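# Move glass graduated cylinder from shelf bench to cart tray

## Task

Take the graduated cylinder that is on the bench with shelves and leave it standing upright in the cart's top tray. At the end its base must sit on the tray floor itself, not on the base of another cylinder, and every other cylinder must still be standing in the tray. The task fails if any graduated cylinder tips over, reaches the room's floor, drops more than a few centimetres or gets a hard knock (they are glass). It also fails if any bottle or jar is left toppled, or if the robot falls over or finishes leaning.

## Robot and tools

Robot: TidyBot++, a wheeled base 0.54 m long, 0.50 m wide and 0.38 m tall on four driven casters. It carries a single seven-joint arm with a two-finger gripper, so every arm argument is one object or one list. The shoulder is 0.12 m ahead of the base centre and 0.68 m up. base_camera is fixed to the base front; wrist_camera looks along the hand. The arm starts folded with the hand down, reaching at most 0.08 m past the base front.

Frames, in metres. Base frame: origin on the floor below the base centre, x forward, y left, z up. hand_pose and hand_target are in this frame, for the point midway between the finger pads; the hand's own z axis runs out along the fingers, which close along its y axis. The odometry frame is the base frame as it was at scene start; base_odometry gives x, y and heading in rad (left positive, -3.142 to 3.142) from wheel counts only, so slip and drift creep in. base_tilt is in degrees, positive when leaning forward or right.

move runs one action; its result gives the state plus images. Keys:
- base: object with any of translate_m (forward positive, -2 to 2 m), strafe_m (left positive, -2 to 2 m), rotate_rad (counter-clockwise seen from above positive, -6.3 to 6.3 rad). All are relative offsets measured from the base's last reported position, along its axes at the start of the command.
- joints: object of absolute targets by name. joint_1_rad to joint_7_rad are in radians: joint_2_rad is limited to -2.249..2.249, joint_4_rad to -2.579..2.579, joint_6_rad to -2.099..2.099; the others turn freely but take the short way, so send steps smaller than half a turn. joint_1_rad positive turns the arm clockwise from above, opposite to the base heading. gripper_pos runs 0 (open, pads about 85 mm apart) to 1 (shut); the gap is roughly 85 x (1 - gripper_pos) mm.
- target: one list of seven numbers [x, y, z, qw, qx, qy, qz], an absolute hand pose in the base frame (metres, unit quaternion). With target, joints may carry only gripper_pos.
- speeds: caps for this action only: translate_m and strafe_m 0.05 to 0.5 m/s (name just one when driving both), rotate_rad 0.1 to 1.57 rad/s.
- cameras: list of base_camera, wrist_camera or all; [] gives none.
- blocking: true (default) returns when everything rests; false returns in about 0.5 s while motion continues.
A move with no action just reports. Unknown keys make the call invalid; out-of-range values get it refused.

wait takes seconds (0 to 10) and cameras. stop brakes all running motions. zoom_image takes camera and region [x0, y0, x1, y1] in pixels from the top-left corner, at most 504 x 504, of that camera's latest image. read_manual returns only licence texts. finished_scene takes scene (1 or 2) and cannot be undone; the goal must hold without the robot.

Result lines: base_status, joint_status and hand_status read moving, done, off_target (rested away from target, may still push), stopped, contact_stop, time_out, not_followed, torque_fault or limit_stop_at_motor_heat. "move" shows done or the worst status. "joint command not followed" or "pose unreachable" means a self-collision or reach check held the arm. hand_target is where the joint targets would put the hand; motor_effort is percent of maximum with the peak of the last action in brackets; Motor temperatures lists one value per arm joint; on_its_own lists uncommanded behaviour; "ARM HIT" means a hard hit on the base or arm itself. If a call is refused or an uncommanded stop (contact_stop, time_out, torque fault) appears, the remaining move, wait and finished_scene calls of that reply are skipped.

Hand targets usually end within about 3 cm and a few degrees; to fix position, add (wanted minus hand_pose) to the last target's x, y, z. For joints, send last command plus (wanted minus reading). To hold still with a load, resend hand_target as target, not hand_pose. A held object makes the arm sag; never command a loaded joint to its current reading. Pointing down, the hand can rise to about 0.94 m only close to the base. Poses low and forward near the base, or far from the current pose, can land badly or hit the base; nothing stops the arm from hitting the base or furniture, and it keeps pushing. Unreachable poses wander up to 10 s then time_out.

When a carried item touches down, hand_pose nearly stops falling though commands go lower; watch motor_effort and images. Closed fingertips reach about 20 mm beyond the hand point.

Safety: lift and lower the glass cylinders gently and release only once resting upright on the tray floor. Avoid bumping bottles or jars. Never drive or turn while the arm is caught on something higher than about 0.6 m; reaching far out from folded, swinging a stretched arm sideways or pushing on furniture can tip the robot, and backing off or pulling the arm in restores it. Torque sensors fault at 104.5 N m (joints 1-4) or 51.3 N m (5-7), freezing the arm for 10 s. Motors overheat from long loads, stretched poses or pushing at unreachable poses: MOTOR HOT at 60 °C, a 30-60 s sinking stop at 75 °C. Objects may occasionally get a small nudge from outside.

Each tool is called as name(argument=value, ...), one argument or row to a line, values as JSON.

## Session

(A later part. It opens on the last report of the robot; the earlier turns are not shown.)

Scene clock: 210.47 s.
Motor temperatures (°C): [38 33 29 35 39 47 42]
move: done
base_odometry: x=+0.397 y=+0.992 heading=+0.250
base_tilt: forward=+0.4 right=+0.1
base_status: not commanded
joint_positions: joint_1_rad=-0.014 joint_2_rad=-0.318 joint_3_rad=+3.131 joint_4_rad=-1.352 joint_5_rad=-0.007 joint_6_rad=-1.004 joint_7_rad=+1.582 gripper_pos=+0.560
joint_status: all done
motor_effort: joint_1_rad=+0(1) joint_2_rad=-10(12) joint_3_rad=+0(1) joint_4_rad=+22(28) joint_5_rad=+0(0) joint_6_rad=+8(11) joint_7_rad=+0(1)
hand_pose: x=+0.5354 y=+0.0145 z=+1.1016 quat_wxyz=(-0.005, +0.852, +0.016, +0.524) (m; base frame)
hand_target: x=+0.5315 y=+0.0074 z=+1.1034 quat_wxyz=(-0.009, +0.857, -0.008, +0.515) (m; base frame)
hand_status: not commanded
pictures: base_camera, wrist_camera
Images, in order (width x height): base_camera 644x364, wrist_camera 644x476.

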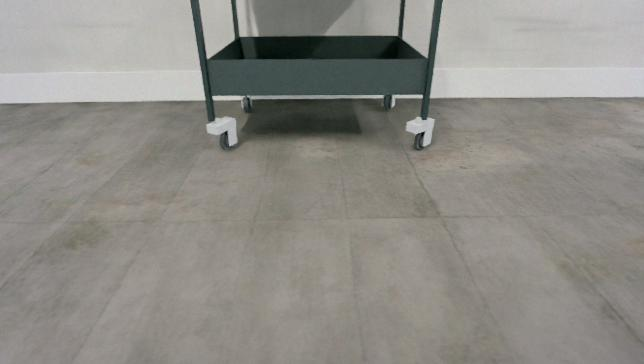

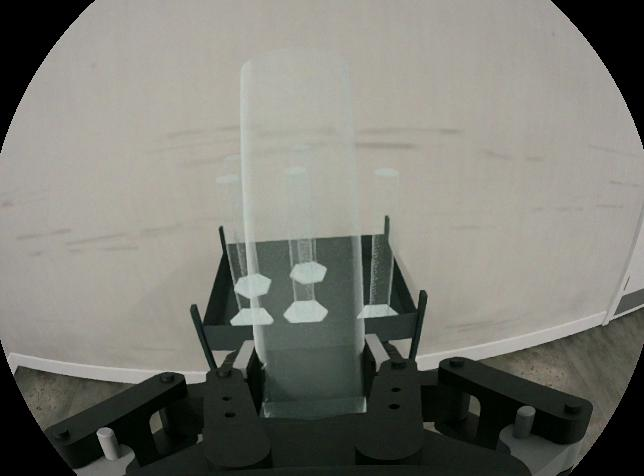

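move(
  base={"translate_m": 0.267, "strafe_m": -0.989},
  speeds={"translate_m": 0.35},
  joints={"joint_2_rad": -0.44, "joint_4_rad": -2.12, "joint_6_rad": 0.05},
  cameras=["wrist_camera"],
)

move(
  base={"translate_m": 0.7, "strafe_m": -0.282, "rotate_rad": 1.321},
  speeds={"translate_m": 0.3, "rotate_rad": 0.6},
)

Scene clock: 272.63 s.
Motor temperatures (°C): [38 33 29 35 39 47 42]
move: done
base_odometry: x=+0.901 y=+0.100 heading=+0.250
base_tilt: forward=+0.4 right=+0.1
base_status: done
joint_positions: joint_1_rad=-0.014 joint_2_rad=-0.409 joint_3_rad=+3.130 joint_4_rad=-2.107 joint_5_rad=-0.007 joint_6_rad=-0.025 joint_7_rad=+1.582 gripper_pos=+0.560
joint_status: all done
motor_effort: joint_1_rad=-1(2) joint_2_rad=-9(14) joint_3_rad=+0(2) joint_4_rad=+25(27) joint_5_rad=+0(1) joint_6_rad=+9(11) joint_7_rad=+0(1)
hand_pose: x=+0.5709 y=+0.0139 z=+0.9811 quat_wxyz=(-0.005, +0.758, +0.013, +0.652) (m; base frame)
hand_target: x=+0.5629 y=+0.0076 z=+1.0097 quat_wxyz=(-0.012, +0.728, -0.006, +0.686) (m; base frame)
hand_status: not commanded
pictures: wrist_camera
Images, in order (width x height): wrist_camera 644x476.

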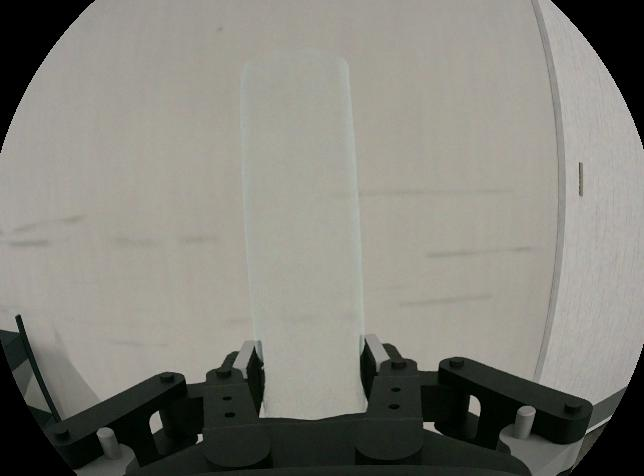

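Scene clock: 276.10 s.
Motor temperatures (°C): [38 33 29 35 39 47 42]
move: done
base_odometry: x=+1.649 y=+0.000 heading=+1.572
base_tilt: forward=+0.4 right=+0.1
base_status: done
joint_positions: joint_1_rad=-0.014 joint_2_rad=-0.419 joint_3_rad=+3.132 joint_4_rad=-2.108 joint_5_rad=-0.007 joint_6_rad=-0.024 joint_7_rad=+1.582 gripper_pos=+0.560
joint_status: not commanded
motor_effort: joint_1_rad=+0(2) joint_2_rad=-9(11) joint_3_rad=+0(2) joint_4_rad=+25(27) joint_5_rad=+0(0) joint_6_rad=+9(10) joint_7_rad=+0(1)
hand_pose: x=+0.5678 y=+0.0128 z=+0.9854 quat_wxyz=(-0.005, +0.755, +0.012, +0.655) (m; base frame)
hand_target: x=+0.5629 y=+0.0076 z=+1.0097 quat_wxyz=(-0.012, +0.728, -0.006, +0.686) (m; base frame)
hand_status: not commanded
pictures: base_camera, wrist_camera
Images, in order (width x height): base_camera 644x364, wrist_camera 644x476.

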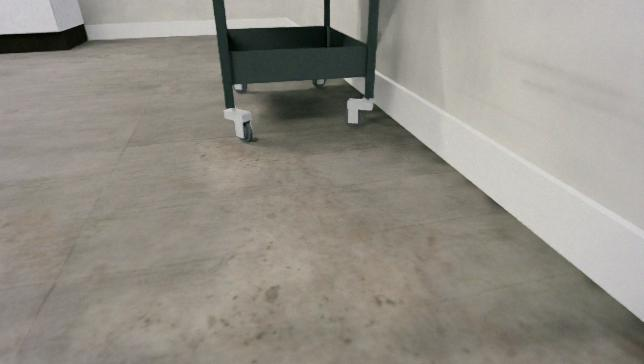

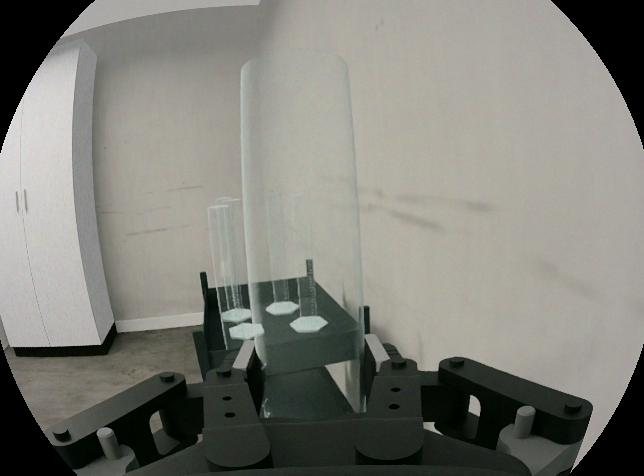

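move(
  joints={"joint_2_rad": -0.31, "joint_4_rad": -1.32, "joint_6_rad": -1.05},
  cameras=["wrist_camera"],
)

zoom_image(
  camera="wrist_camera",
  region=[160, 120, 420, 380],
)

Scene clock: 286.53 s.
Motor temperatures (°C): [38 33 29 35 39 47 42]
move: done
base_odometry: x=+1.649 y=+0.000 heading=+1.572
base_tilt: forward=+0.4 right=+0.1
base_status: not commanded
joint_positions: joint_1_rad=-0.014 joint_2_rad=-0.318 joint_3_rad=+3.132 joint_4_rad=-1.352 joint_5_rad=-0.007 joint_6_rad=-1.004 joint_7_rad=+1.582 gripper_pos=+0.560
joint_status: all done
motor_effort: joint_1_rad=-1(2) joint_2_rad=-10(11) joint_3_rad=+0(0) joint_4_rad=+22(28) joint_5_rad=+0(0) joint_6_rad=+8(11) joint_7_rad=+0(1)
hand_pose: x=+0.5354 y=+0.0141 z=+1.1016 quat_wxyz=(-0.005, +0.852, +0.015, +0.524) (m; base frame)
hand_target: x=+0.5315 y=+0.0074 z=+1.1034 quat_wxyz=(-0.009, +0.857, -0.008, +0.515) (m; base frame)
hand_status: not commanded
pictures: wrist_camera
Images, in order (width x height): wrist_camera 644x476.

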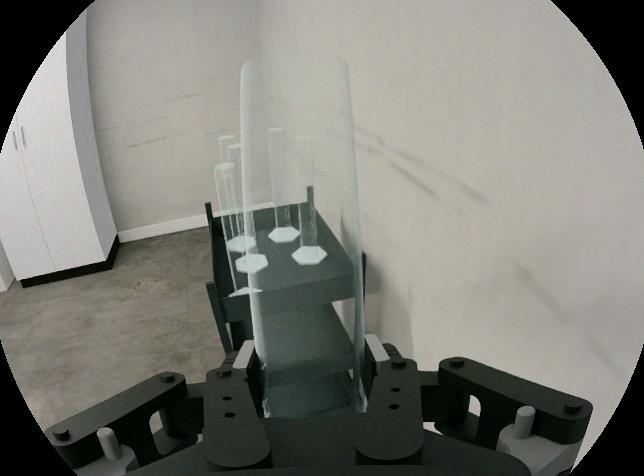

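Scaled by 1.938.

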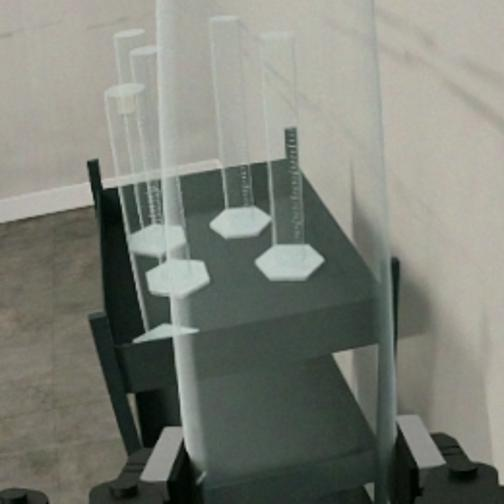

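move(
  base={"translate_m": 0.4, "strafe_m": 0.045},
  speeds={"translate_m": 0.25},
)

zoom_image(
  camera="wrist_camera",
  region=[60, 80, 460, 400],
)

Scene clock: 331.77 s.
Motor temperatures (°C): [38 33 29 35 39 47 42]
move: done
base_odometry: x=+1.604 y=+0.400 heading=+1.572
base_tilt: forward=+0.4 right=+0.1
base_status: done
joint_positions: joint_1_rad=-0.014 joint_2_rad=-0.300 joint_3_rad=+3.132 joint_4_rad=-1.351 joint_5_rad=-0.007 joint_6_rad=-1.009 joint_7_rad=+1.582 gripper_pos=+0.560
joint_status: not commanded
motor_effort: joint_1_rad=-1(1) joint_2_rad=-11(14) joint_3_rad=+0(1) joint_4_rad=+23(24) joint_5_rad=+0(0) joint_6_rad=+7(9) joint_7_rad=+0(1)
hand_pose: x=+0.5421 y=+0.0142 z=+1.0936 quat_wxyz=(-0.005, +0.857, +0.015, +0.515) (m; base frame)
hand_target: x=+0.5315 y=+0.0074 z=+1.1034 quat_wxyz=(-0.009, +0.857, -0.008, +0.515) (m; base frame)
hand_status: not commanded
pictures: base_camera, wrist_camera
Images, in order (width x height): base_camera 644x364, wrist_camera 644x476.

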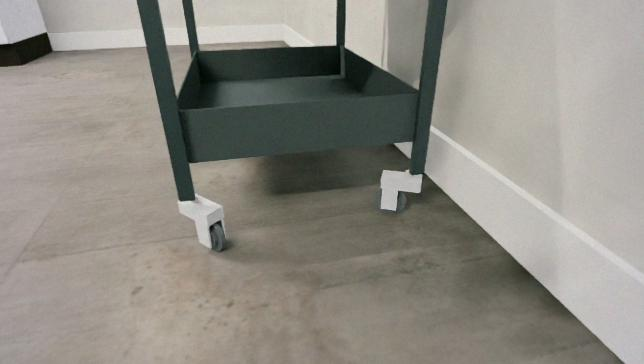

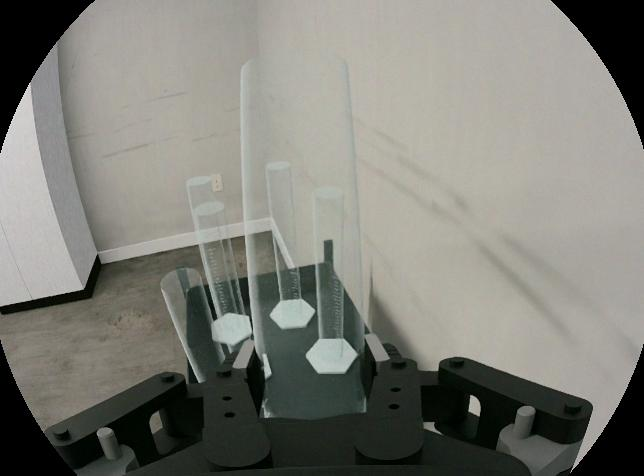

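Scaled by 1.260.

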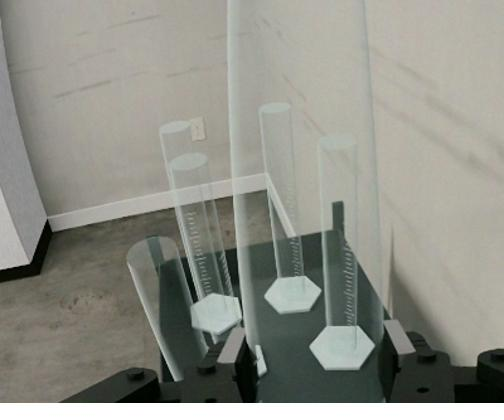

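move(
  joints={"joint_6_rad": -0.46},
  cameras=["wrist_camera"],
)

move(
  joints={"joint_2_rad": -0.2, "joint_4_rad": -1.77, "joint_6_rad": 0.045},
  cameras=["wrist_camera"],
)

Scene clock: 359.07 s.
Motor temperatures (°C): [38 33 29 35 39 47 42]
move: done
base_odometry: x=+1.604 y=+0.400 heading=+1.572
base_tilt: forward=+0.4 right=+0.1
base_status: not commanded
joint_positions: joint_1_rad=-0.014 joint_2_rad=-0.300 joint_3_rad=+3.132 joint_4_rad=-1.344 joint_5_rad=-0.007 joint_6_rad=-0.523 joint_7_rad=+1.582 gripper_pos=+0.560
joint_status: all done
motor_effort: joint_1_rad=+0(1) joint_2_rad=-11(13) joint_3_rad=+0(1) joint_4_rad=+24(25) joint_5_rad=+0(0) joint_6_rad=+10(10) joint_7_rad=+0(1)
hand_pose: x=+0.5775 y=+0.0147 z=+1.2429 quat_wxyz=(-0.007, +0.706, +0.012, +0.708) (m; base frame)
hand_target: x=+0.5664 y=+0.0084 z=+1.2810 quat_wxyz=(-0.014, +0.671, -0.005, +0.742) (m; base frame)
hand_status: not commanded
pictures: wrist_camera
Images, in order (width x height): wrist_camera 644x476.

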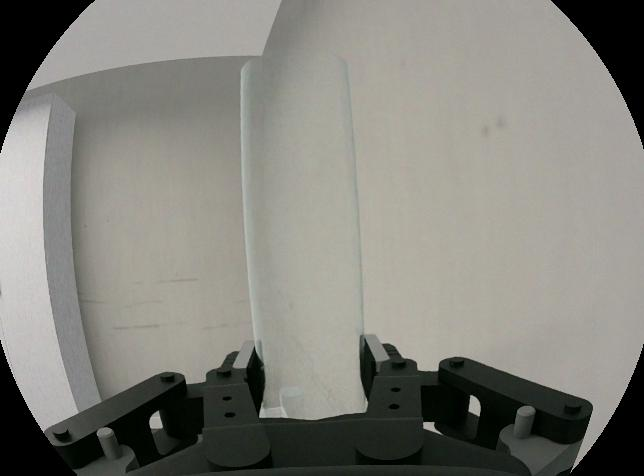

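Scene clock: 360.97 s.
Motor temperatures (°C): [38 33 29 35 39 47 42]
move: done
base_odometry: x=+1.604 y=+0.400 heading=+1.572
base_tilt: forward=+0.4 right=+0.1
base_status: not commanded
joint_positions: joint_1_rad=-0.014 joint_2_rad=-0.186 joint_3_rad=+3.132 joint_4_rad=-1.763 joint_5_rad=-0.007 joint_6_rad=-0.032 joint_7_rad=+1.582 gripper_pos=+0.560
joint_status: all done
motor_effort: joint_1_rad=-1(2) joint_2_rad=-18(21) joint_3_rad=+0(1) joint_4_rad=+25(28) joint_5_rad=+0(0) joint_6_rad=+9(11) joint_7_rad=+0(1)
hand_pose: x=+0.6663 y=+0.0150 z=+1.0813 quat_wxyz=(-0.006, +0.721, +0.011, +0.693) (m; base frame)
hand_target: x=+0.6606 y=+0.0085 z=+1.1086 quat_wxyz=(-0.014, +0.691, -0.006, +0.723) (m; base frame)
hand_status: not commanded
pictures: wrist_camera
Images, in order (width x height): wrist_camera 644x476.

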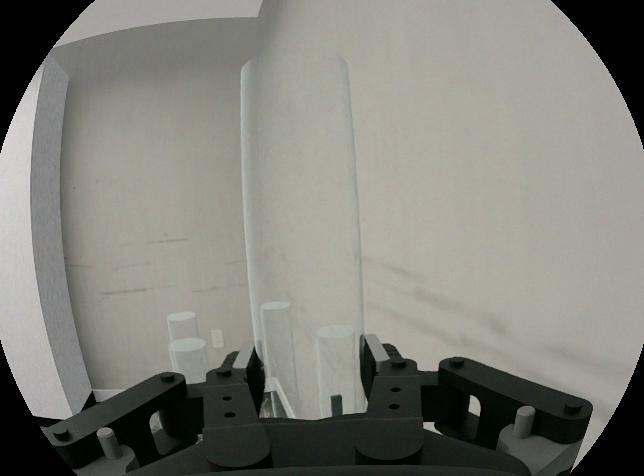

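move(
  base={"translate_m": 0.02, "strafe_m": -0.006},
  speeds={"translate_m": 0.1},
  joints={"joint_2_rad": -0.045, "joint_4_rad": -1.877, "joint_6_rad": 0.338},
  cameras=["wrist_camera"],
)

zoom_image(
  camera="wrist_camera",
  region=[150, 200, 420, 430],
)

Scene clock: 391.73 s.
Motor temperatures (°C): [38 33 29 35 39 47 42]
move: done
base_odometry: x=+1.610 y=+0.420 heading=+1.572
base_tilt: forward=+0.4 right=+0.1
base_status: done
joint_positions: joint_1_rad=-0.014 joint_2_rad=-0.021 joint_3_rad=+3.132 joint_4_rad=-1.873 joint_5_rad=-0.007 joint_6_rad=+0.261 joint_7_rad=+1.582 gripper_pos=+0.560
joint_status: all done
motor_effort: joint_1_rad=-1(2) joint_2_rad=-23(27) joint_3_rad=+0(1) joint_4_rad=+24(28) joint_5_rad=+0(0) joint_6_rad=+9(11) joint_7_rad=+0(1)
hand_pose: x=+0.7232 y=+0.0151 z=+1.0088 quat_wxyz=(-0.006, +0.714, +0.009, +0.700) (m; base frame)
hand_target: x=+0.7140 y=+0.0084 z=+1.0448 quat_wxyz=(-0.015, +0.679, -0.006, +0.734) (m; base frame)
hand_status: not commanded
pictures: wrist_camera
Images, in order (width x height): wrist_camera 644x476.

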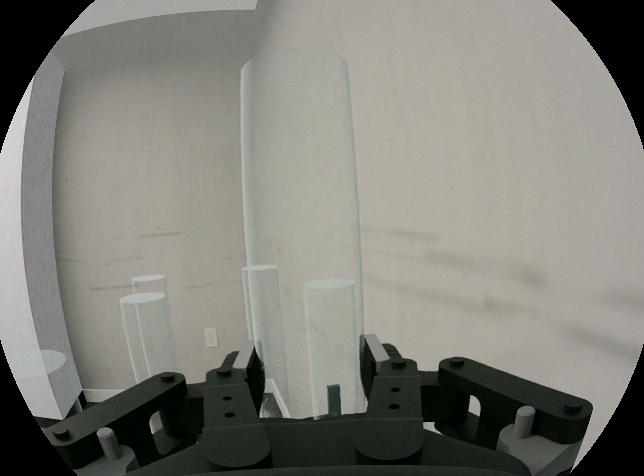

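Scaled by 1.867.

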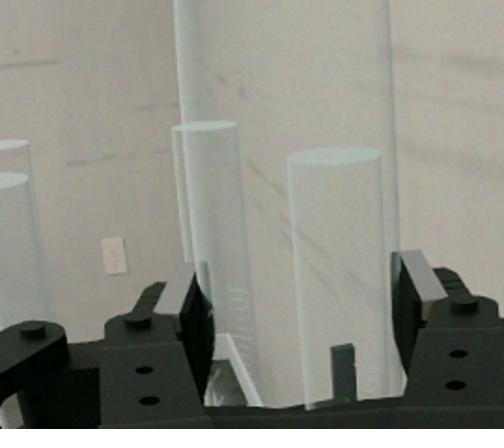

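move(
  base={"strafe_m": -0.005},
  speeds={"strafe_m": 0.05},
  joints={"joint_2_rad": 0.11, "joint_4_rad": -1.875, "joint_6_rad": 0.5075},
  cameras=["wrist_camera"],
)

zoom_image(
  camera="wrist_camera",
  region=[150, 200, 420, 430],
)

Scene clock: 418.03 s.
Motor temperatures (°C): [38 33 29 35 39 47 42]
move: done
base_odometry: x=+1.615 y=+0.420 heading=+1.573
base_tilt: forward=+0.4 right=+0.1
base_status: done
joint_positions: joint_1_rad=-0.012 joint_2_rad=+0.133 joint_3_rad=+3.131 joint_4_rad=-1.873 joint_5_rad=-0.007 joint_6_rad=+0.431 joint_7_rad=+1.582 gripper_pos=+0.560
joint_status: all done
motor_effort: joint_1_rad=+0(4) joint_2_rad=-28(31) joint_3_rad=-1(3) joint_4_rad=+24(25) joint_5_rad=+0(0) joint_6_rad=+9(11) joint_7_rad=+0(1)
hand_pose: x=+0.7708 y=+0.0148 z=+0.9652 quat_wxyz=(-0.006, +0.708, +0.008, +0.706) (m; base frame)
hand_target: x=+0.7627 y=+0.0084 z=+1.0025 quat_wxyz=(-0.016, +0.673, -0.007, +0.739) (m; base frame)
hand_status: not commanded
pictures: wrist_camera
Images, in order (width x height): wrist_camera 644x476.

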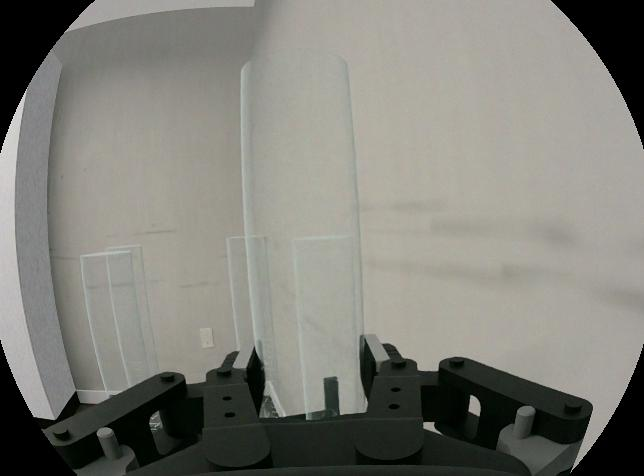

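Scaled by 1.867.

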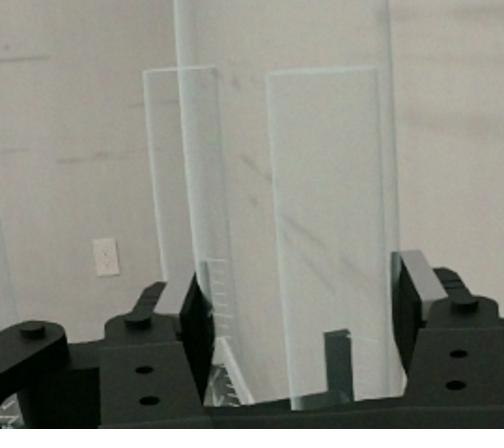

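move(
  joints={"joint_2_rad": 0.149, "joint_4_rad": -1.965, "joint_6_rad": 0.625},
  cameras=["wrist_camera"],
)

move(
  joints={"joint_2_rad": 0.184, "joint_4_rad": -2.014, "joint_6_rad": 0.71},
  cameras=["wrist_camera"],
)

Scene clock: 430.87 s.
Motor temperatures (°C): [38 34 29 35 39 47 42]
move: done
base_odometry: x=+1.615 y=+0.420 heading=+1.573
base_tilt: forward=+0.4 right=+0.1
base_status: not commanded
joint_positions: joint_1_rad=-0.012 joint_2_rad=+0.163 joint_3_rad=+3.131 joint_4_rad=-1.956 joint_5_rad=-0.007 joint_6_rad=+0.551 joint_7_rad=+1.582 gripper_pos=+0.560
joint_status: all done
motor_effort: joint_1_rad=+0(1) joint_2_rad=-29(31) joint_3_rad=-1(1) joint_4_rad=+24(25) joint_5_rad=+0(0) joint_6_rad=+9(10) joint_7_rad=+0(1)
hand_pose: x=+0.7665 y=+0.0144 z=+0.9337 quat_wxyz=(-0.005, +0.706, +0.008, +0.708) (m; base frame)
hand_target: x=+0.7606 y=+0.0082 z=+0.9609 quat_wxyz=(-0.016, +0.678, -0.007, +0.735) (m; base frame)
hand_status: not commanded
pictures: wrist_camera
Images, in order (width x height): wrist_camera 644x476.

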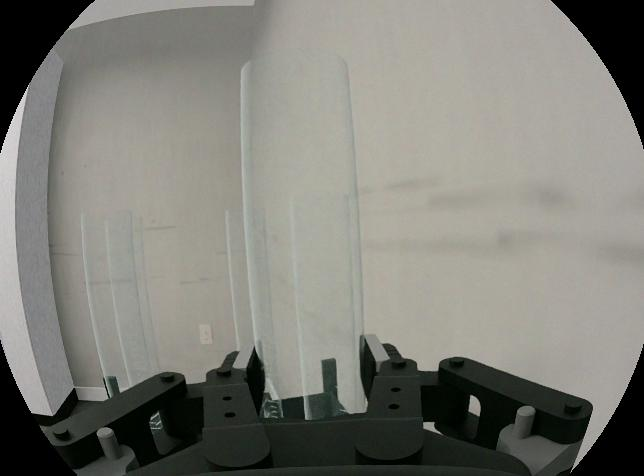

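Scene clock: 431.90 s.
Motor temperatures (°C): [38 34 29 35 39 47 42]
move: done
base_odometry: x=+1.615 y=+0.420 heading=+1.573
base_tilt: forward=+0.4 right=+0.1
base_status: not commanded
joint_positions: joint_1_rad=-0.012 joint_2_rad=+0.197 joint_3_rad=+3.131 joint_4_rad=-2.004 joint_5_rad=-0.007 joint_6_rad=+0.640 joint_7_rad=+1.582 gripper_pos=+0.560
joint_status: all done
motor_effort: joint_1_rad=-1(1) joint_2_rad=-29(31) joint_3_rad=-1(1) joint_4_rad=+22(24) joint_5_rad=+0(0) joint_6_rad=+9(11) joint_7_rad=+0(0)
hand_pose: x=+0.7663 y=+0.0141 z=+0.9123 quat_wxyz=(-0.005, +0.704, +0.008, +0.711) (m; base frame)
hand_target: x=+0.7606 y=+0.0081 z=+0.9368 quat_wxyz=(-0.016, +0.677, -0.007, +0.736) (m; base frame)
hand_status: not commanded
pictures: wrist_camera
Images, in order (width x height): wrist_camera 644x476.

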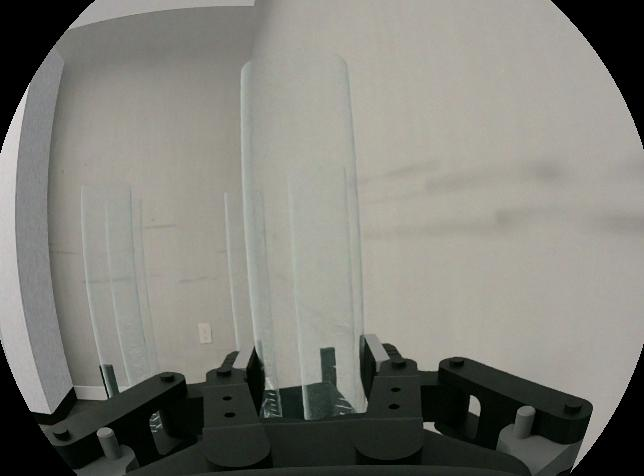

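move(
  joints={"joint_2_rad": 0.203, "joint_4_rad": -2.023, "joint_6_rad": 0.726},
  cameras=["wrist_camera"],
)

move(
  joints={"joint_2_rad": 0.212, "joint_4_rad": -2.03, "joint_6_rad": 0.74},
  cameras=["wrist_camera"],
)

Scene clock: 438.60 s.
Motor temperatures (°C): [38 34 29 35 39 47 42]
move: done
base_odometry: x=+1.615 y=+0.420 heading=+1.573
base_tilt: forward=+0.4 right=+0.1
base_status: not commanded
joint_positions: joint_1_rad=-0.012 joint_2_rad=+0.213 joint_3_rad=+3.131 joint_4_rad=-2.010 joint_5_rad=-0.007 joint_6_rad=+0.656 joint_7_rad=+1.582 gripper_pos=+0.560
joint_status: all done
motor_effort: joint_1_rad=+0(2) joint_2_rad=-29(30) joint_3_rad=+0(1) joint_4_rad=+22(22) joint_5_rad=+0(0) joint_6_rad=+10(10) joint_7_rad=+0(0)
hand_pose: x=+0.7689 y=+0.0141 z=+0.9033 quat_wxyz=(-0.005, +0.706, +0.008, +0.708) (m; base frame)
hand_target: x=+0.7634 y=+0.0081 z=+0.9245 quat_wxyz=(-0.016, +0.682, -0.007, +0.732) (m; base frame)
hand_status: not commanded
pictures: wrist_camera
Images, in order (width x height): wrist_camera 644x476.

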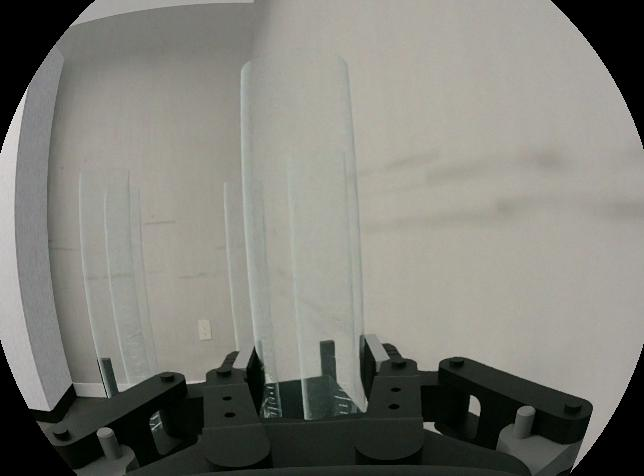

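Scene clock: 439.13 s.
Motor temperatures (°C): [38 34 29 35 39 47 42]
move: done
base_odometry: x=+1.615 y=+0.420 heading=+1.573
base_tilt: forward=+0.4 right=+0.1
base_status: not commanded
joint_positions: joint_1_rad=-0.012 joint_2_rad=+0.221 joint_3_rad=+3.131 joint_4_rad=-2.017 joint_5_rad=-0.007 joint_6_rad=+0.670 joint_7_rad=+1.582 gripper_pos=+0.560
joint_status: all done
motor_effort: joint_1_rad=-1(1) joint_2_rad=-29(31) joint_3_rad=-1(1) joint_4_rad=+21(23) joint_5_rad=+0(0) joint_6_rad=+10(10) joint_7_rad=+0(1)
hand_pose: x=+0.7692 y=+0.0141 z=+0.8991 quat_wxyz=(-0.005, +0.706, +0.008, +0.708) (m; base frame)
hand_target: x=+0.7641 y=+0.0081 z=+0.9191 quat_wxyz=(-0.016, +0.682, -0.008, +0.731) (m; base frame)
hand_status: not commanded
pictures: wrist_camera
Images, in order (width x height): wrist_camera 644x476.

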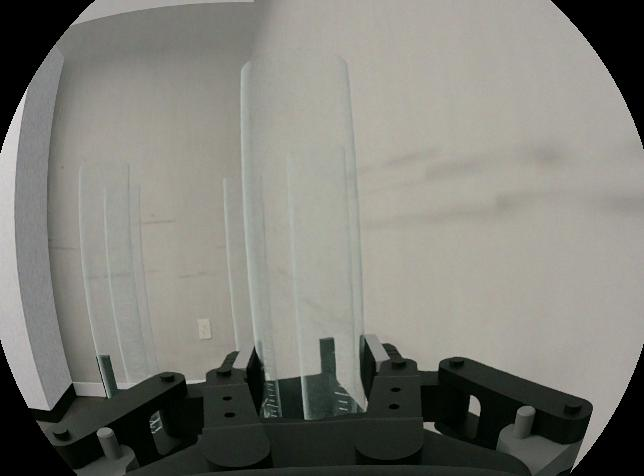

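move(
  joints={"joint_2_rad": 0.221, "joint_4_rad": -2.037, "joint_6_rad": 0.752},
  cameras=["wrist_camera"],
)

zoom_image(
  camera="wrist_camera",
  region=[200, 30, 420, 250],
)

Scene clock: 443.33 s.
Motor temperatures (°C): [38 34 29 35 39 47 42]
move: done
base_odometry: x=+1.615 y=+0.420 heading=+1.573
base_tilt: forward=+0.4 right=+0.1
base_status: not commanded
joint_positions: joint_1_rad=-0.012 joint_2_rad=+0.229 joint_3_rad=+3.131 joint_4_rad=-2.023 joint_5_rad=-0.007 joint_6_rad=+0.682 joint_7_rad=+1.582 gripper_pos=+0.560
joint_status: all done
motor_effort: joint_1_rad=+0(1) joint_2_rad=-29(31) joint_3_rad=+0(1) joint_4_rad=+21(22) joint_5_rad=+0(0) joint_6_rad=+9(10) joint_7_rad=+0(0)
hand_pose: x=+0.7698 y=+0.0141 z=+0.8936 quat_wxyz=(-0.005, +0.707, +0.008, +0.707) (m; base frame)
hand_target: x=+0.7647 y=+0.0081 z=+0.9131 quat_wxyz=(-0.016, +0.684, -0.008, +0.729) (m; base frame)
hand_status: not commanded
pictures: wrist_camera
Images, in order (width x height): wrist_camera 644x476.

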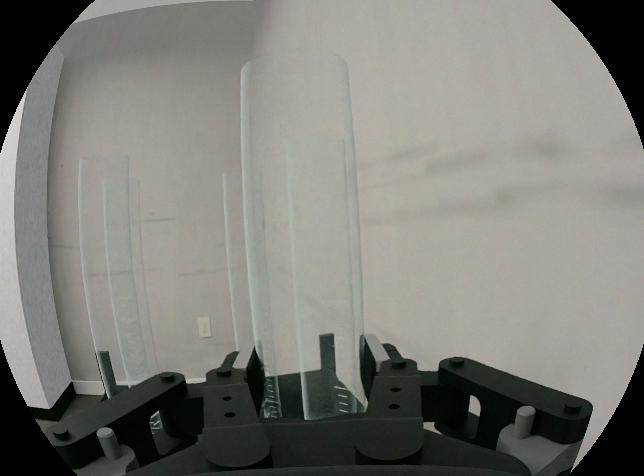

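Scaled by 2.291.

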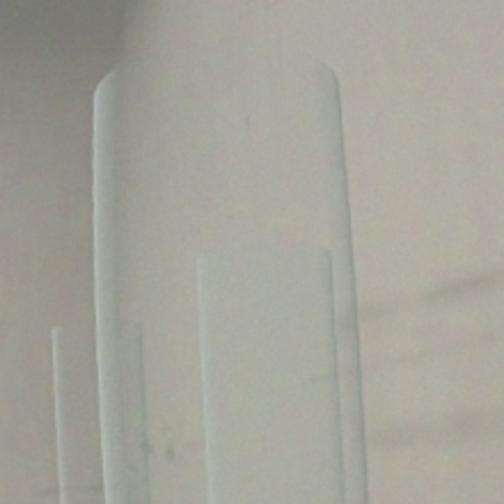

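move(
  joints={"joint_2_rad": 0.229, "joint_4_rad": -2.043, "joint_6_rad": 0.763},
  cameras=[],
)

move(
  joints={"joint_2_rad": 0.236, "joint_4_rad": -2.049, "joint_6_rad": 0.774},
  cameras=["wrist_camera"],
)

Scene clock: 448.43 s.
Motor temperatures (°C): [38 34 29 35 39 47 42]
move: done
base_odometry: x=+1.615 y=+0.420 heading=+1.573
base_tilt: forward=+0.4 right=+0.1
base_status: not commanded
joint_positions: joint_1_rad=-0.012 joint_2_rad=+0.235 joint_3_rad=+3.131 joint_4_rad=-2.028 joint_5_rad=-0.007 joint_6_rad=+0.694 joint_7_rad=+1.582 gripper_pos=+0.560
joint_status: all done
motor_effort: joint_1_rad=+0(1) joint_2_rad=-29(30) joint_3_rad=+0(1) joint_4_rad=+21(21) joint_5_rad=+0(0) joint_6_rad=+9(10) joint_7_rad=+0(1)
hand_pose: x=+0.7699 y=+0.0140 z=+0.8910 quat_wxyz=(-0.005, +0.706, +0.008, +0.708) (m; base frame)
hand_target: x=+0.7652 y=+0.0081 z=+0.9081 quat_wxyz=(-0.016, +0.685, -0.008, +0.728) (m; base frame)
hand_status: not commanded
pictures: none
No camera images: "cameras" was empty.

Scene clock: 448.93 s.
Motor temperatures (°C): [38 34 29 35 39 47 42]
move: done
base_odometry: x=+1.615 y=+0.420 heading=+1.573
base_tilt: forward=+0.4 right=+0.1
base_status: not commanded
joint_positions: joint_1_rad=-0.012 joint_2_rad=+0.238 joint_3_rad=+3.131 joint_4_rad=-2.031 joint_5_rad=-0.007 joint_6_rad=+0.707 joint_7_rad=+1.582 gripper_pos=+0.560
joint_status: all done
motor_effort: joint_1_rad=+0(1) joint_2_rad=-28(30) joint_3_rad=-1(1) joint_4_rad=+19(21) joint_5_rad=+0(0) joint_6_rad=+9(9) joint_7_rad=+0(0)
hand_pose: x=+0.7700 y=+0.0140 z=+0.8911 quat_wxyz=(-0.005, +0.704, +0.007, +0.710) (m; base frame)
hand_target: x=+0.7655 y=+0.0080 z=+0.9037 quat_wxyz=(-0.016, +0.686, -0.008, +0.728) (m; base frame)
hand_status: not commanded
pictures: wrist_camera
Images, in order (width x height): wrist_camera 644x476.

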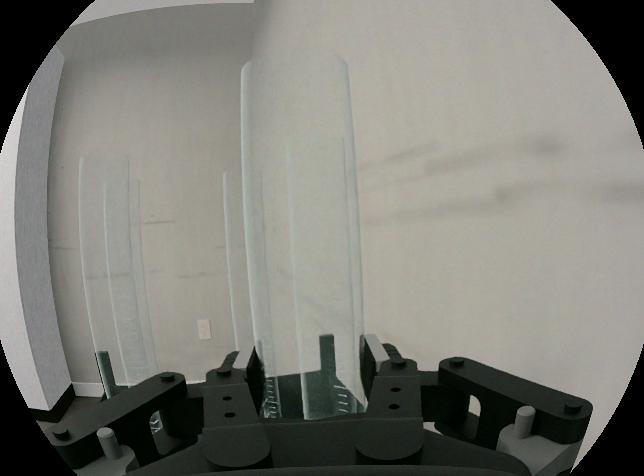

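move(
  joints={"gripper_pos": 0.54},
  cameras=["wrist_camera"],
)

move(
  joints={"gripper_pos": 0.5},
  cameras=["wrist_camera"],
)

Scene clock: 452.50 s.
Motor temperatures (°C): [38 34 29 35 39 47 42]
move: done
base_odometry: x=+1.615 y=+0.420 heading=+1.573
base_tilt: forward=+0.4 right=+0.1
base_status: not commanded
joint_positions: joint_1_rad=-0.012 joint_2_rad=+0.238 joint_3_rad=+3.131 joint_4_rad=-2.031 joint_5_rad=-0.007 joint_6_rad=+0.707 joint_7_rad=+1.582 gripper_pos=+0.539
joint_status: all done
motor_effort: joint_1_rad=-1(1) joint_2_rad=-29(29) joint_3_rad=+0(1) joint_4_rad=+20(21) joint_5_rad=+0(0) joint_6_rad=+9(9) joint_7_rad=+0(0)
hand_pose: x=+0.7700 y=+0.0140 z=+0.8911 quat_wxyz=(-0.005, +0.704, +0.007, +0.710) (m; base frame)
hand_target: x=+0.7655 y=+0.0080 z=+0.9037 quat_wxyz=(-0.016, +0.686, -0.008, +0.728) (m; base frame)
hand_status: not commanded
pictures: wrist_camera
Images, in order (width x height): wrist_camera 644x476.

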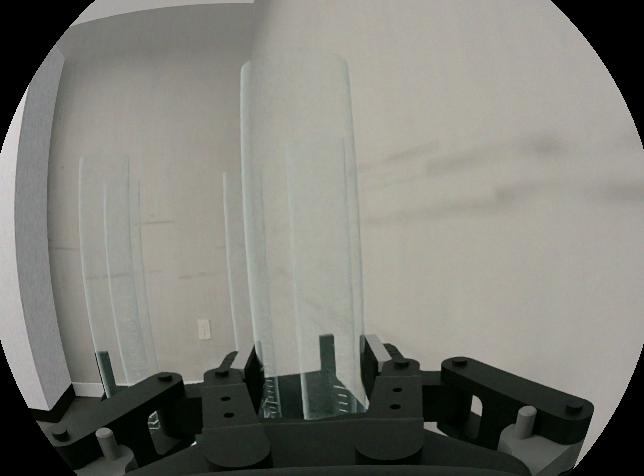

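Scene clock: 453.03 s.
Motor temperatures (°C): [38 34 29 35 39 47 42]
move: done
base_odometry: x=+1.615 y=+0.420 heading=+1.573
base_tilt: forward=+0.4 right=+0.1
base_status: not commanded
joint_positions: joint_1_rad=-0.012 joint_2_rad=+0.238 joint_3_rad=+3.131 joint_4_rad=-2.031 joint_5_rad=-0.007 joint_6_rad=+0.715 joint_7_rad=+1.582 gripper_pos=+0.500
joint_status: all done
motor_effort: joint_1_rad=+0(1) joint_2_rad=-27(28) joint_3_rad=+0(1) joint_4_rad=+19(20) joint_5_rad=+0(0) joint_6_rad=+8(8) joint_7_rad=+0(0)
hand_pose: x=+0.7699 y=+0.0140 z=+0.8934 quat_wxyz=(-0.005, +0.701, +0.007, +0.713) (m; base frame)
hand_target: x=+0.7655 y=+0.0080 z=+0.9037 quat_wxyz=(-0.016, +0.686, -0.008, +0.728) (m; base frame)
hand_status: not commanded
pictures: wrist_camera
Images, in order (width x height): wrist_camera 644x476.

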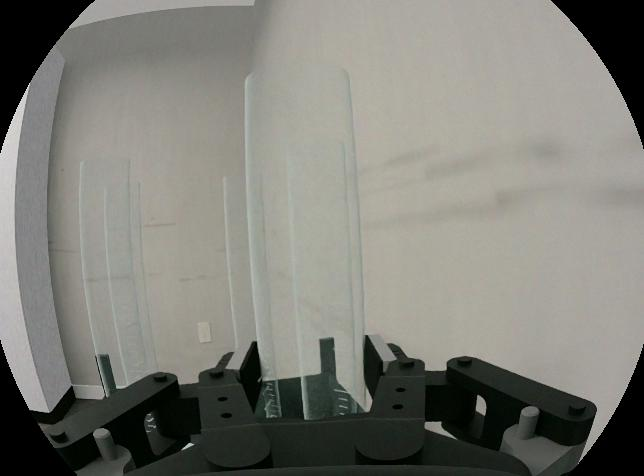

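move(
  joints={"gripper_pos": 0.38},
  cameras=["wrist_camera"],
)

move(
  base={"translate_m": -0.09},
  speeds={"translate_m": 0.1},
  cameras=["wrist_camera"],
)

Scene clock: 456.87 s.
Motor temperatures (°C): [38 34 29 35 39 47 42]
move: done
base_odometry: x=+1.615 y=+0.420 heading=+1.573
base_tilt: forward=+0.4 right=+0.1
base_status: not commanded
joint_positions: joint_1_rad=-0.012 joint_2_rad=+0.238 joint_3_rad=+3.131 joint_4_rad=-2.031 joint_5_rad=-0.007 joint_6_rad=+0.715 joint_7_rad=+1.582 gripper_pos=+0.380
joint_status: all done
motor_effort: joint_1_rad=+0(1) joint_2_rad=-27(27) joint_3_rad=-1(1) joint_4_rad=+19(19) joint_5_rad=+0(0) joint_6_rad=+8(8) joint_7_rad=+0(1)
hand_pose: x=+0.7699 y=+0.0140 z=+0.8934 quat_wxyz=(-0.005, +0.701, +0.007, +0.713) (m; base frame)
hand_target: x=+0.7655 y=+0.0080 z=+0.9037 quat_wxyz=(-0.016, +0.686, -0.008, +0.728) (m; base frame)
hand_status: not commanded
pictures: wrist_camera
Images, in order (width x height): wrist_camera 644x476.

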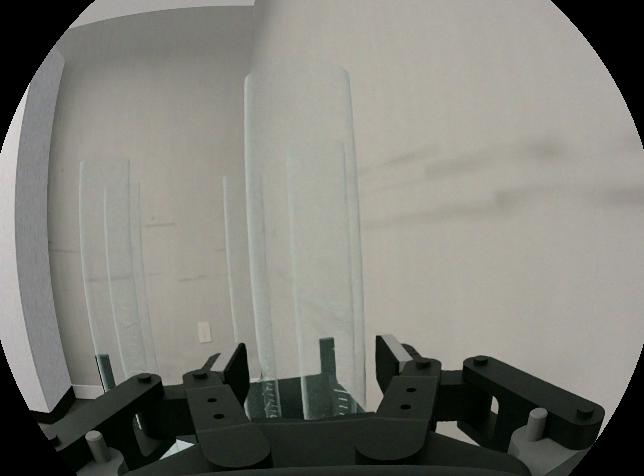

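Scene clock: 458.30 s.
Motor temperatures (°C): [38 34 29 35 39 47 42]
move: done
base_odometry: x=+1.615 y=+0.330 heading=+1.573
base_tilt: forward=+0.4 right=+0.1
base_status: done
joint_positions: joint_1_rad=-0.012 joint_2_rad=+0.241 joint_3_rad=+3.131 joint_4_rad=-2.032 joint_5_rad=-0.007 joint_6_rad=+0.716 joint_7_rad=+1.582 gripper_pos=+0.380
joint_status: not commanded
motor_effort: joint_1_rad=-2(2) joint_2_rad=-26(30) joint_3_rad=-1(1) joint_4_rad=+19(20) joint_5_rad=+0(0) joint_6_rad=+8(8) joint_7_rad=+0(1)
hand_pose: x=+0.7704 y=+0.0140 z=+0.8918 quat_wxyz=(-0.005, +0.702, +0.007, +0.712) (m; base frame)
hand_target: x=+0.7655 y=+0.0080 z=+0.9037 quat_wxyz=(-0.016, +0.686, -0.008, +0.728) (m; base frame)
hand_status: not commanded
pictures: wrist_camera
Images, in order (width x height): wrist_camera 644x476.

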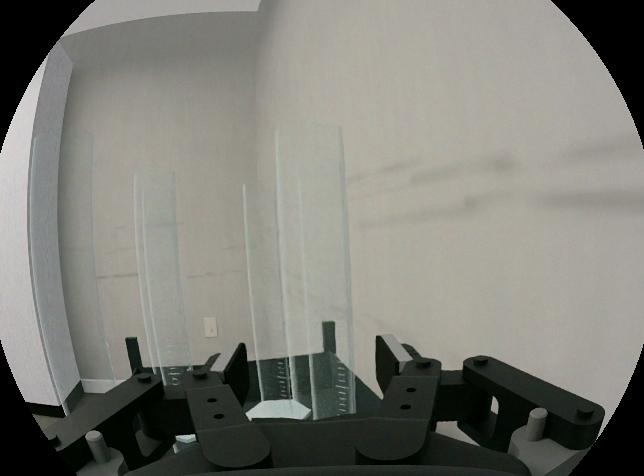

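move(
  base={"translate_m": -0.25},
  speeds={"translate_m": 0.25},
  cameras=[],
)

move(
  joints={"joint_2_rad": -0.31, "joint_4_rad": -1.32, "joint_6_rad": -1.05},
  cameras=["wrist_camera"],
)

zoom_image(
  camera="wrist_camera",
  region=[160, 120, 420, 380],
)

Scene clock: 464.77 s.
Motor temperatures (°C): [38 34 29 35 39 47 42]
move: done
base_odometry: x=+1.615 y=+0.080 heading=+1.573
base_tilt: forward=+0.4 right=+0.1
base_status: done
joint_positions: joint_1_rad=-0.012 joint_2_rad=+0.243 joint_3_rad=+3.131 joint_4_rad=-2.032 joint_5_rad=-0.007 joint_6_rad=+0.717 joint_7_rad=+1.582 gripper_pos=+0.380
joint_status: not commanded
motor_effort: joint_1_rad=-1(1) joint_2_rad=-28(30) joint_3_rad=-1(1) joint_4_rad=+19(21) joint_5_rad=+0(0) joint_6_rad=+8(8) joint_7_rad=+0(1)
hand_pose: x=+0.7708 y=+0.0140 z=+0.8908 quat_wxyz=(-0.005, +0.702, +0.007, +0.712) (m; base frame)
hand_target: x=+0.7655 y=+0.0080 z=+0.9037 quat_wxyz=(-0.016, +0.686, -0.008, +0.728) (m; base frame)
hand_status: not commanded
pictures: none
No camera images: "cameras" was empty.

Scene clock: 467.47 s.
Motor temperatures (°C): [38 34 29 35 39 47 42]
move: done
base_odometry: x=+1.615 y=+0.080 heading=+1.573
base_tilt: forward=+0.4 right=+0.1
base_status: not commanded
joint_positions: joint_1_rad=-0.012 joint_2_rad=-0.307 joint_3_rad=+3.131 joint_4_rad=-1.337 joint_5_rad=-0.007 joint_6_rad=-0.994 joint_7_rad=+1.582 gripper_pos=+0.380
joint_status: all done
motor_effort: joint_1_rad=-1(1) joint_2_rad=-10(29) joint_3_rad=+0(1) joint_4_rad=+20(24) joint_5_rad=+0(0) joint_6_rad=+6(9) joint_7_rad=+0(1)
hand_pose: x=+0.5411 y=+0.0138 z=+1.1083 quat_wxyz=(-0.005, +0.848, +0.015, +0.530) (m; base frame)
hand_target: x=+0.5315 y=+0.0074 z=+1.1034 quat_wxyz=(-0.009, +0.857, -0.008, +0.515) (m; base frame)
hand_status: not commanded
pictures: wrist_camera
Images, in order (width x height): wrist_camera 644x476.

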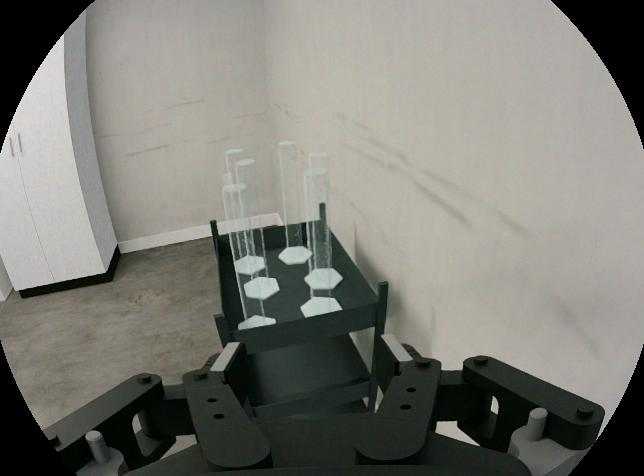

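Scaled by 1.938.

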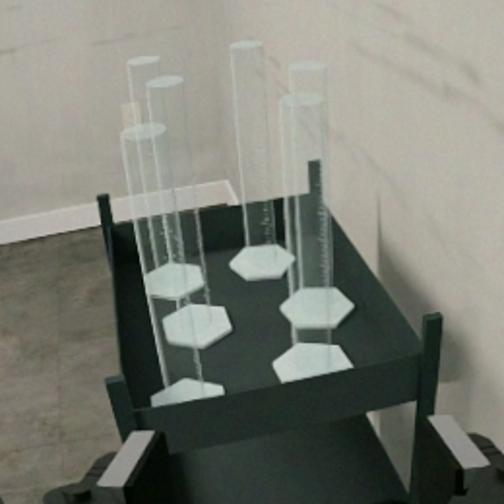

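zoom_image(
  camera="wrist_camera",
  region=[280, 240, 400, 350],
)

Scaled by 4.200.

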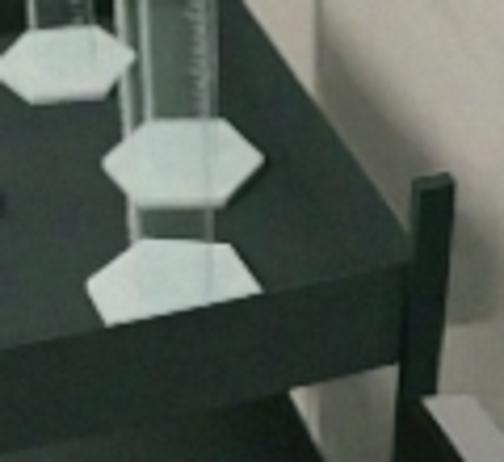

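finished_scene(
  scene=2,
)

The scene is finished: the task was done.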